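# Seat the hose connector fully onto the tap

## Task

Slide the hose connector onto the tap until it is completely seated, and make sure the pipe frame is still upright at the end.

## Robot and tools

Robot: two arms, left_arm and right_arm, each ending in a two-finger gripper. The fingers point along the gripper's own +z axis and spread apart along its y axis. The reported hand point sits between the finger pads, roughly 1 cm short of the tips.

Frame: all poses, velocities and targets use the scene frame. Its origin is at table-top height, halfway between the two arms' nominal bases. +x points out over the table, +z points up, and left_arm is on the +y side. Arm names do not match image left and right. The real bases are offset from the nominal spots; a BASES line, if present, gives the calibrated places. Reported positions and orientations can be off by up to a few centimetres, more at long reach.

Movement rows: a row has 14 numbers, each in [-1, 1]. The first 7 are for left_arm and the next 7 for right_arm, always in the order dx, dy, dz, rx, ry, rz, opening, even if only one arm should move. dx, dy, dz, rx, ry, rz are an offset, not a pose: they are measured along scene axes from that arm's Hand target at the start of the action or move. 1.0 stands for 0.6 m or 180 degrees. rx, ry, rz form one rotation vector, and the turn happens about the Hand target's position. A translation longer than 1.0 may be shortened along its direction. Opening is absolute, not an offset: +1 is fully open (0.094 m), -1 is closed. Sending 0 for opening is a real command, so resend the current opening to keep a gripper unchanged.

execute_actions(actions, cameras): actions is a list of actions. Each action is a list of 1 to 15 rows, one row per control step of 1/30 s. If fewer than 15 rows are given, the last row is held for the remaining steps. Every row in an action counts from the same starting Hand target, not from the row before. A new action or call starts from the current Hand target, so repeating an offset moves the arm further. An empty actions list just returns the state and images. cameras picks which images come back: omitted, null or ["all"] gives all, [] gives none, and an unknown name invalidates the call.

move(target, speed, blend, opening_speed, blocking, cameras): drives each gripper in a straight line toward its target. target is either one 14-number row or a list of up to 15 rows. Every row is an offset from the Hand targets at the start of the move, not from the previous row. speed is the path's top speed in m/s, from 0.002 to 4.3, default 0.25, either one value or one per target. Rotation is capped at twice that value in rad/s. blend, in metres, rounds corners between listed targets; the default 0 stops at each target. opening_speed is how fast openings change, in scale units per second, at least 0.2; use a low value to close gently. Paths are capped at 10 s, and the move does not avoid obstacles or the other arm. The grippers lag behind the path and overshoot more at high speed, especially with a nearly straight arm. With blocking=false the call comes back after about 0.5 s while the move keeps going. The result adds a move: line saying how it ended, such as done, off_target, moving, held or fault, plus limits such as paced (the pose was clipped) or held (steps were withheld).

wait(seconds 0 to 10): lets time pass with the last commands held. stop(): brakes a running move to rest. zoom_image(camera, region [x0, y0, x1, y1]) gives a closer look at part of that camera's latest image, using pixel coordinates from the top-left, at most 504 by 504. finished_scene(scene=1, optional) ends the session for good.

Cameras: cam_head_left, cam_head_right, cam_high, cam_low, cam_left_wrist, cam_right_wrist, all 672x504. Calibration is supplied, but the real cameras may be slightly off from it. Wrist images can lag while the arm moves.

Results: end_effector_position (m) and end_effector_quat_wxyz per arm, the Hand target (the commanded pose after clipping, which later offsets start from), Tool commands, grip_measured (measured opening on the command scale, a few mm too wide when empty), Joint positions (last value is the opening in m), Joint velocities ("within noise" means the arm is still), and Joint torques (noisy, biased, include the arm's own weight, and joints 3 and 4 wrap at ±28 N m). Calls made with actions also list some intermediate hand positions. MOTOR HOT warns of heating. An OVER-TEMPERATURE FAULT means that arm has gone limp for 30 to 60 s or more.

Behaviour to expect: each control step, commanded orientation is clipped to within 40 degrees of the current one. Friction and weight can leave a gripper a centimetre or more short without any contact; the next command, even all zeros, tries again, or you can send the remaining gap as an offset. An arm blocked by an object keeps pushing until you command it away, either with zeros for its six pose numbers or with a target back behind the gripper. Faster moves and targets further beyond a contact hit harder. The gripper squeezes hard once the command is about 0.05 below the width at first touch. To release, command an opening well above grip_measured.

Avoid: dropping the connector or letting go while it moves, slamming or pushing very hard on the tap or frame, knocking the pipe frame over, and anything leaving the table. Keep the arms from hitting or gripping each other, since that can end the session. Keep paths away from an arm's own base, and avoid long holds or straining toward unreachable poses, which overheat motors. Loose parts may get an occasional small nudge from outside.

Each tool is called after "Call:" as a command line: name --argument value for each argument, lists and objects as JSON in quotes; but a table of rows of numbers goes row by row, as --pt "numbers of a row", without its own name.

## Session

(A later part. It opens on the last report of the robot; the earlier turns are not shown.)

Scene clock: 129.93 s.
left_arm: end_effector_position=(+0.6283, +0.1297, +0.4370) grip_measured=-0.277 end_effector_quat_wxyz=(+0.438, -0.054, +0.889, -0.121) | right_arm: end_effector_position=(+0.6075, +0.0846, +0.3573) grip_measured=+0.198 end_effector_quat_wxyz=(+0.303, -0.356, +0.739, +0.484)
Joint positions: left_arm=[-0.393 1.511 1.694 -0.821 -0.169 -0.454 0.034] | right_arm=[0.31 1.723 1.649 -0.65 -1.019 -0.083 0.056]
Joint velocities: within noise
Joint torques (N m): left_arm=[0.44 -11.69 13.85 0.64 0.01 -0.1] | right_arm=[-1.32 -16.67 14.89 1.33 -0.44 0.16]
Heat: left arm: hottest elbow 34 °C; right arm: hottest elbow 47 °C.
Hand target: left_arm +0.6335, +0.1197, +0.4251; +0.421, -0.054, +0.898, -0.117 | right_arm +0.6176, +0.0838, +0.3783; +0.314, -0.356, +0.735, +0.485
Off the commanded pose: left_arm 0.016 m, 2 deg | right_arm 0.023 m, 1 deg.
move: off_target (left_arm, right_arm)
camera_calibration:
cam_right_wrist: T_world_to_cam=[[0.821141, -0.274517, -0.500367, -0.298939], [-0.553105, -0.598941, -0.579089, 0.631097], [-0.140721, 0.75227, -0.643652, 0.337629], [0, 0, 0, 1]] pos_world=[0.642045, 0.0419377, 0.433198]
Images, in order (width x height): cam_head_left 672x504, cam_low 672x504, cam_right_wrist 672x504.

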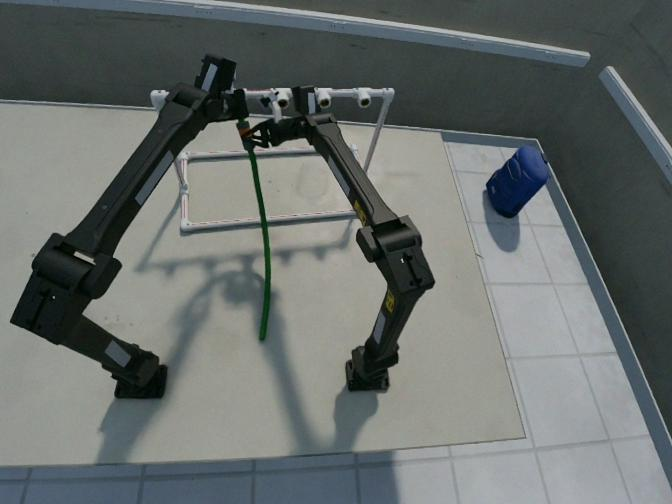

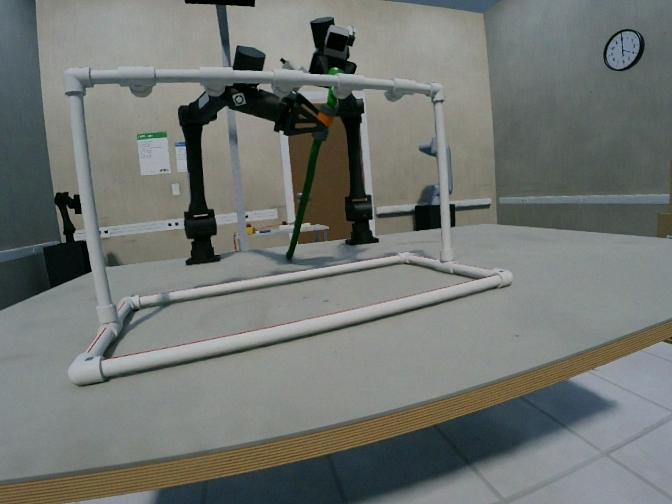

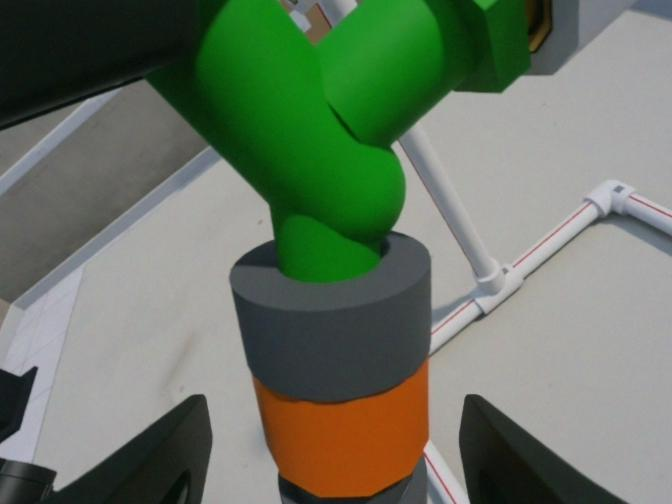

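Call:
move --pt "0 0 0 0 0 0 -0.9 -0.012 -0.094 0.03 0 0 0 0.2" --pt "0 0 0 0 0 0 -0.9 -0.08 -0.25 0.06 0 0 0 0.2" --speed '[0.12,0.2]' --blend '[0.02,0]'

Scene clock: 132.33 s.
left_arm: end_effector_position=(+0.6283, +0.1297, +0.4370) grip_measured=-0.277 end_effector_quat_wxyz=(+0.438, -0.054, +0.889, -0.121) | right_arm: end_effector_position=(+0.5653, -0.0678, +0.4123) grip_measured=+0.198 end_effector_quat_wxyz=(+0.313, -0.351, +0.737, +0.485)
Joint positions: left_arm=[-0.393 1.511 1.694 -0.821 -0.169 -0.454 0.034] | right_arm=[0.05 1.578 1.647 -1.147 -1.182 -0.493 0.056]
Joint velocities: within noise
Joint torques (N m): left_arm=[0.38 -11.75 13.83 0.64 0 -0.09] | right_arm=[-0.62 -13.51 11.7 0.91 -0.59 -0.09]
Heat: left arm: hottest elbow 35 °C; right arm: hottest elbow 47 °C.
Hand target: left_arm +0.6335, +0.1197, +0.4251; +0.421, -0.054, +0.898, -0.117 | right_arm +0.5695, -0.0661, +0.4143; +0.314, -0.356, +0.735, +0.485
Off the commanded pose: left_arm 0.016 m, 2 deg | right_arm 0.005 m, 1 deg.
move: off_target (left_arm)
camera_calibration:
cam_left_wrist: T_world_to_cam=[[-0.00602021, -0.96078, 0.277246, 0.00508244], [-0.892291, -0.119998, -0.435221, 0.804347], [0.451421, -0.250005, -0.856573, 0.214571], [0, 0, 0, 1]] pos_world=[0.62088, 0.155047, 0.532455]
cam_right_wrist: T_world_to_cam=[[0.822298, -0.28105, -0.494809, -0.282025], [-0.555906, -0.582589, -0.592923, 0.556756], [-0.121629, 0.762627, -0.6353, 0.468171], [0, 0, 0, 1]] pos_world=[0.598356, -0.111943, 0.487994]

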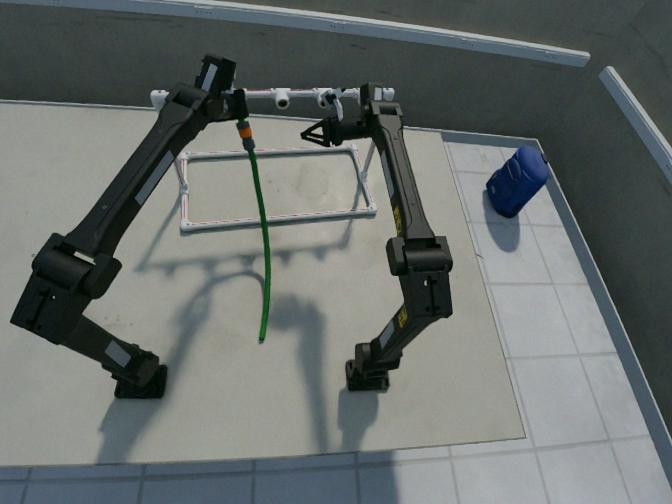

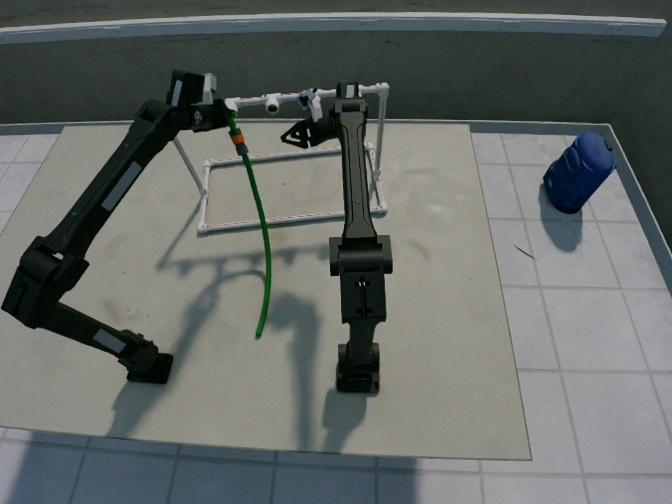

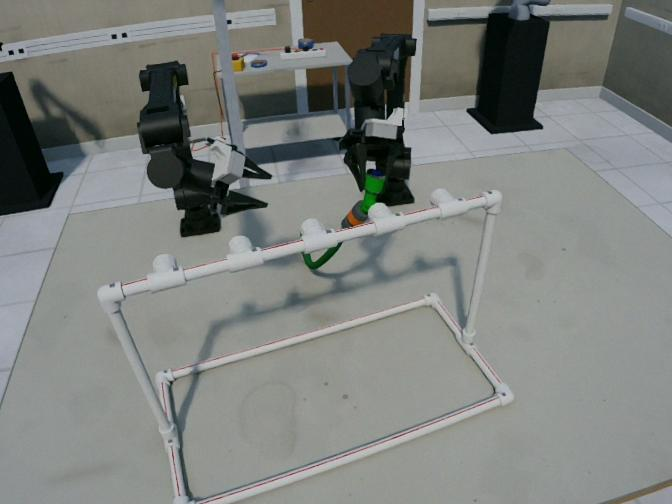

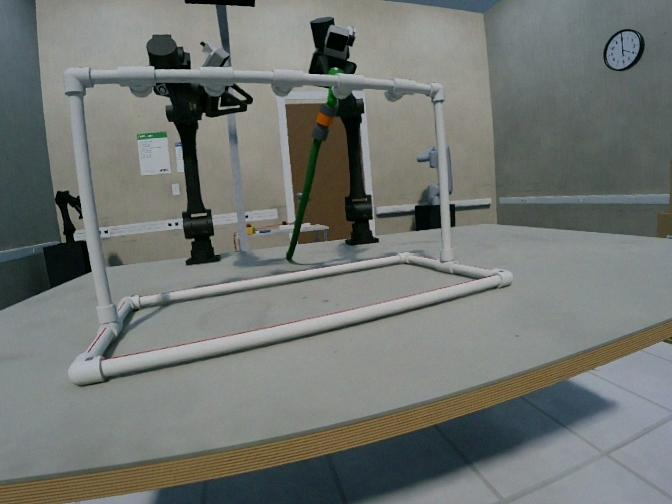

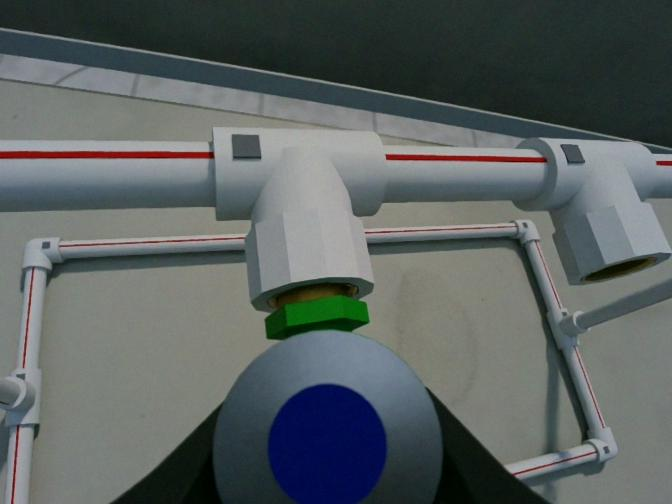

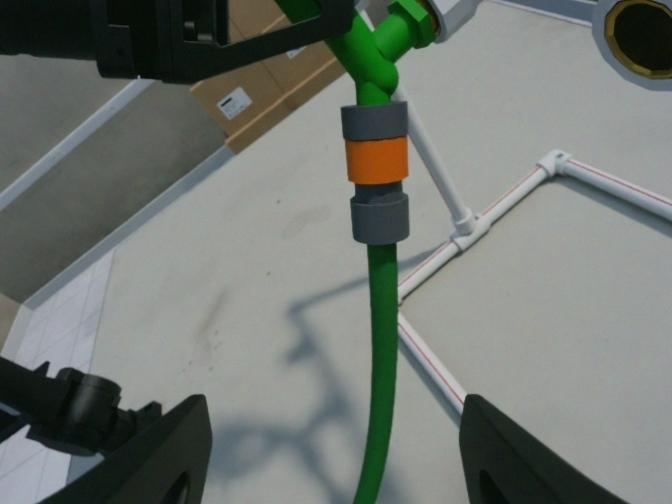

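Call:
move --pt "0 0.008 0.022 0 0 0 -0.9 0 0 0 0 0 0 0.2" --pt "0 0.008 0.022 0 0 0 0.2 0 0 0 0 0 0 0.2" --speed 0.06 --opening_speed 0.9 --cameras '["cam_left_wrist","cam_low"]'

Scene clock: 135.00 s.
left_arm: end_effector_position=(+0.6276, +0.1290, +0.4265) grip_measured=+0.197 end_effector_quat_wxyz=(+0.417, -0.051, +0.901, -0.112) | right_arm: end_effector_position=(+0.5653, -0.0678, +0.4122) grip_measured=+0.198 end_effector_quat_wxyz=(+0.313, -0.352, +0.737, +0.485)
Joint positions: left_arm=[-0.393 1.53 1.714 -0.873 -0.164 -0.454 0.056] | right_arm=[0.05 1.578 1.647 -1.147 -1.182 -0.494 0.056]
Joint velocities: within noise
Joint torques (N m): left_arm=[1.03 -13.45 15.39 1.37 0.08 -0.04] | right_arm=[-0.5 -13.39 11.74 0.9 -0.59 -0.07]
Heat: left arm: hottest elbow 35 °C; right arm: hottest elbow 46 °C.
Hand target: left_arm +0.6335, +0.1245, +0.4383; +0.421, -0.054, +0.898, -0.117 | right_arm +0.5695, -0.0661, +0.4142; +0.314, -0.356, +0.735, +0.485
Off the commanded pose: left_arm 0.014 m, 1 deg | right_arm 0.005 m, 1 deg.
move: off_target (left_arm)
camera_calibration:
cam_left_wrist: T_world_to_cam=[[0.00306143, -0.965471, 0.260492, 0.00940375], [-0.912707, -0.109136, -0.393769, 0.792784], [0.408602, -0.236547, -0.881527, 0.241448], [0, 0, 0, 1]] pos_world=[0.624895, 0.152714, 0.522567]
Images, in order (width x height): cam_low 672x504, cam_left_wrist 672x504.

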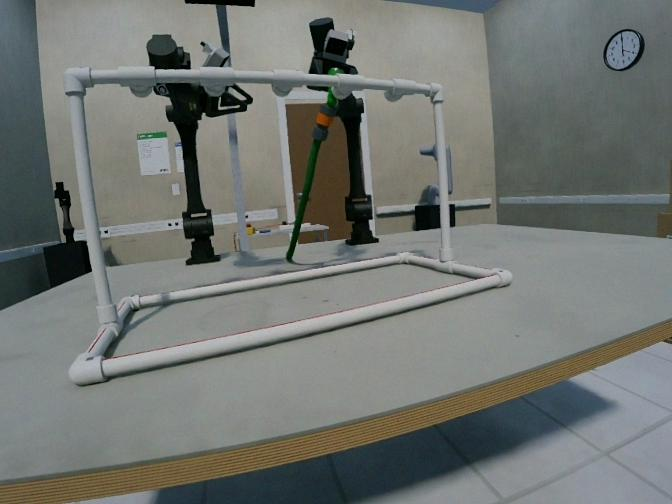

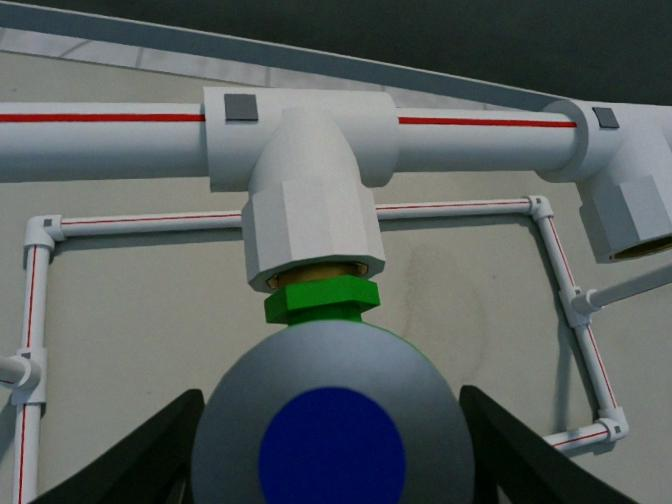

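Call:
move --target '[-0.18,0.038,0.155,0,0,0,0.2,0,0,0,0,0,0,0.2]' --speed 0.15

Call:
zoom_image --camera "cam_high" --region '[300, 150, 420, 280]'

Call:
zoom_image --camera "cam_right_wrist" --region '[300, 0, 500, 260]'

Scene clock: 136.80 s.
left_arm: end_effector_position=(+0.5303, +0.1539, +0.5013) grip_measured=+0.198 end_effector_quat_wxyz=(+0.404, -0.054, +0.907, -0.103) | right_arm: end_effector_position=(+0.5653, -0.0678, +0.4122) grip_measured=+0.198 end_effector_quat_wxyz=(+0.313, -0.352, +0.737, +0.485)
Joint positions: left_arm=[-0.436 1.349 1.746 -1.126 -0.204 -0.488 0.056] | right_arm=[0.05 1.578 1.647 -1.147 -1.182 -0.494 0.056]
Joint velocities: within noise
Joint torques (N m): left_arm=[0.03 -11.58 15.95 1.35 -0.09 -0.06] | right_arm=[-0.62 -13.45 11.74 0.92 -0.59 -0.07]
Heat: left arm: hottest elbow 35 °C; right arm: hottest elbow 46 °C.
Hand target: left_arm +0.5255, +0.1474, +0.5313; +0.421, -0.054, +0.898, -0.117 | right_arm +0.5695, -0.0661, +0.4142; +0.314, -0.356, +0.735, +0.485
Off the commanded pose: left_arm 0.031 m, 3 deg | right_arm 0.005 m, 1 deg.
move: off_target (left_arm)
camera_calibration:
cam_left_wrist: T_world_to_cam=[[0.0188843, -0.969081, 0.24602, 0.0136511], [-0.923053, -0.111455, -0.368172, 0.729152], [0.384209, -0.220137, -0.896618, 0.371002], [0, 0, 0, 1]] pos_world=[0.530246, 0.176168, 0.597742]
cam_right_wrist: T_world_to_cam=[[0.822964, -0.28076, -0.493867, -0.28277], [-0.554989, -0.58299, -0.593389, 0.556335], [-0.12132, 0.762428, -0.635598, 0.468097], [0, 0, 0, 1]] pos_world=[0.598258, -0.111943, 0.487994]

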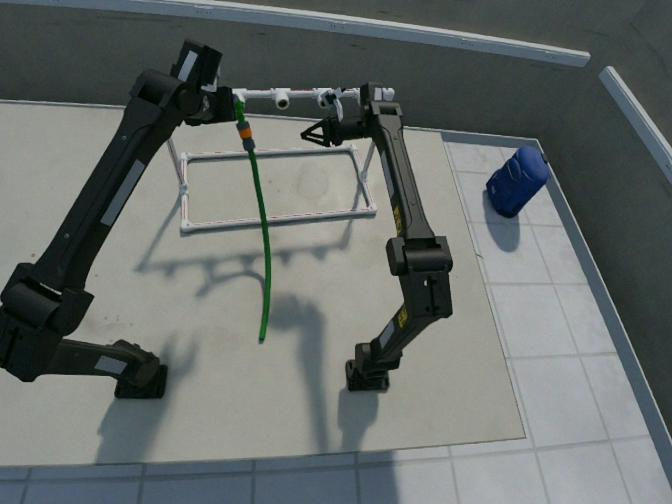

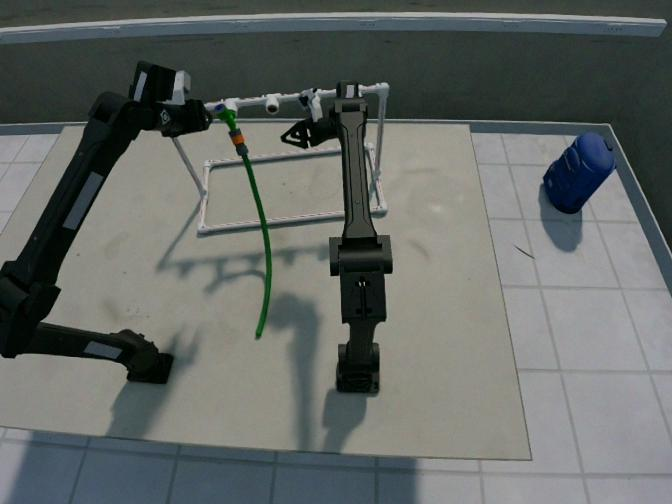

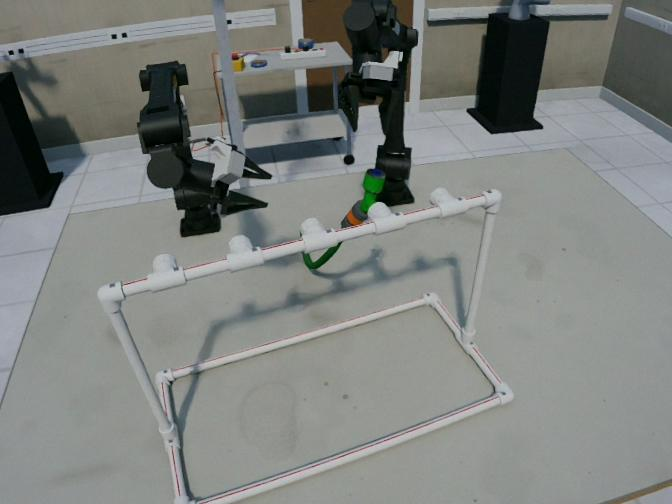

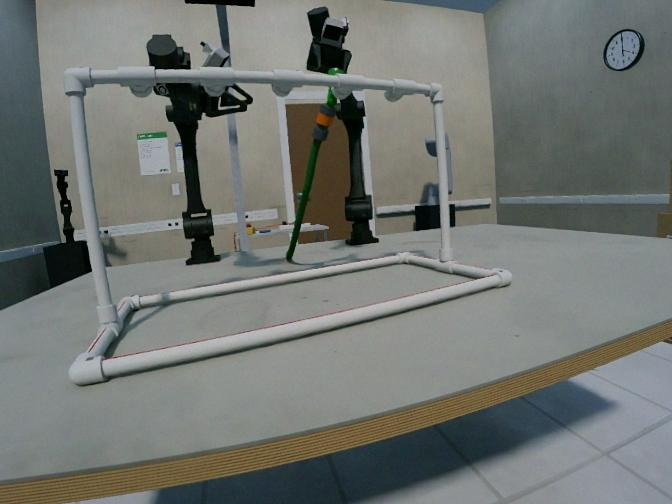

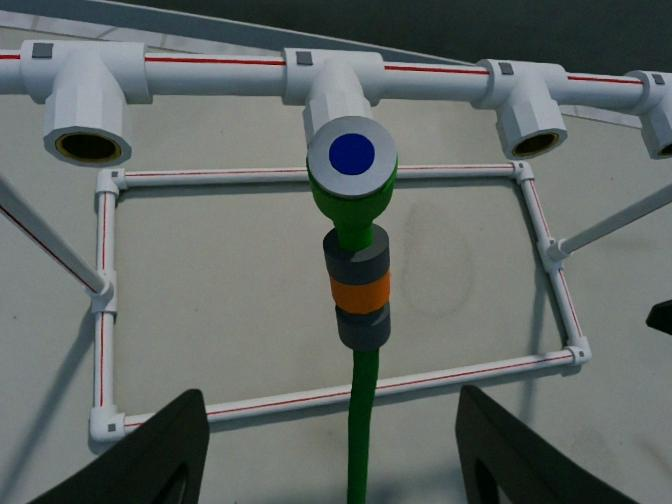

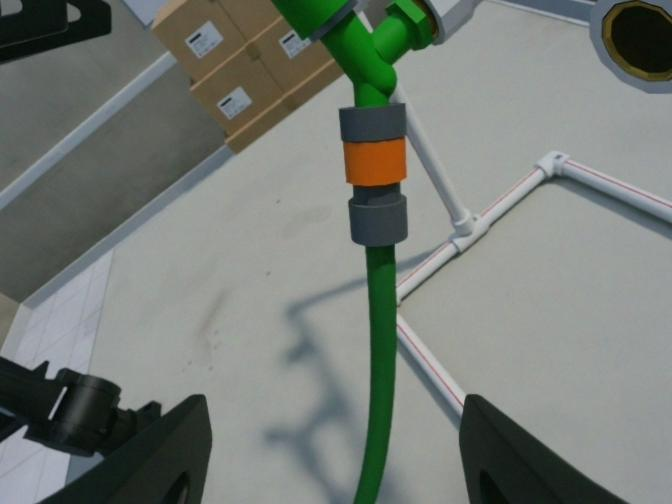

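Scaled by 3.877 from the camera's 672x504 image, which has a finer 960x720 frame.

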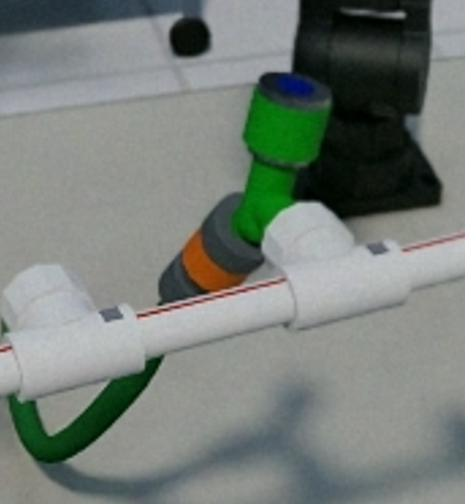

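Scaled by 1.938 from the camera's 672x504 image, which has a finer 960x720 frame.

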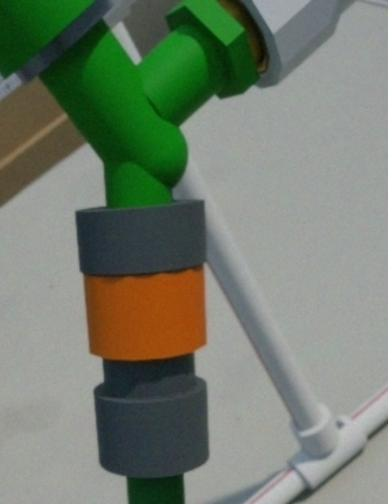

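Fully seated, frame standing, both arms clear.

Call:
finished_scene

The scene is finished: the task was done.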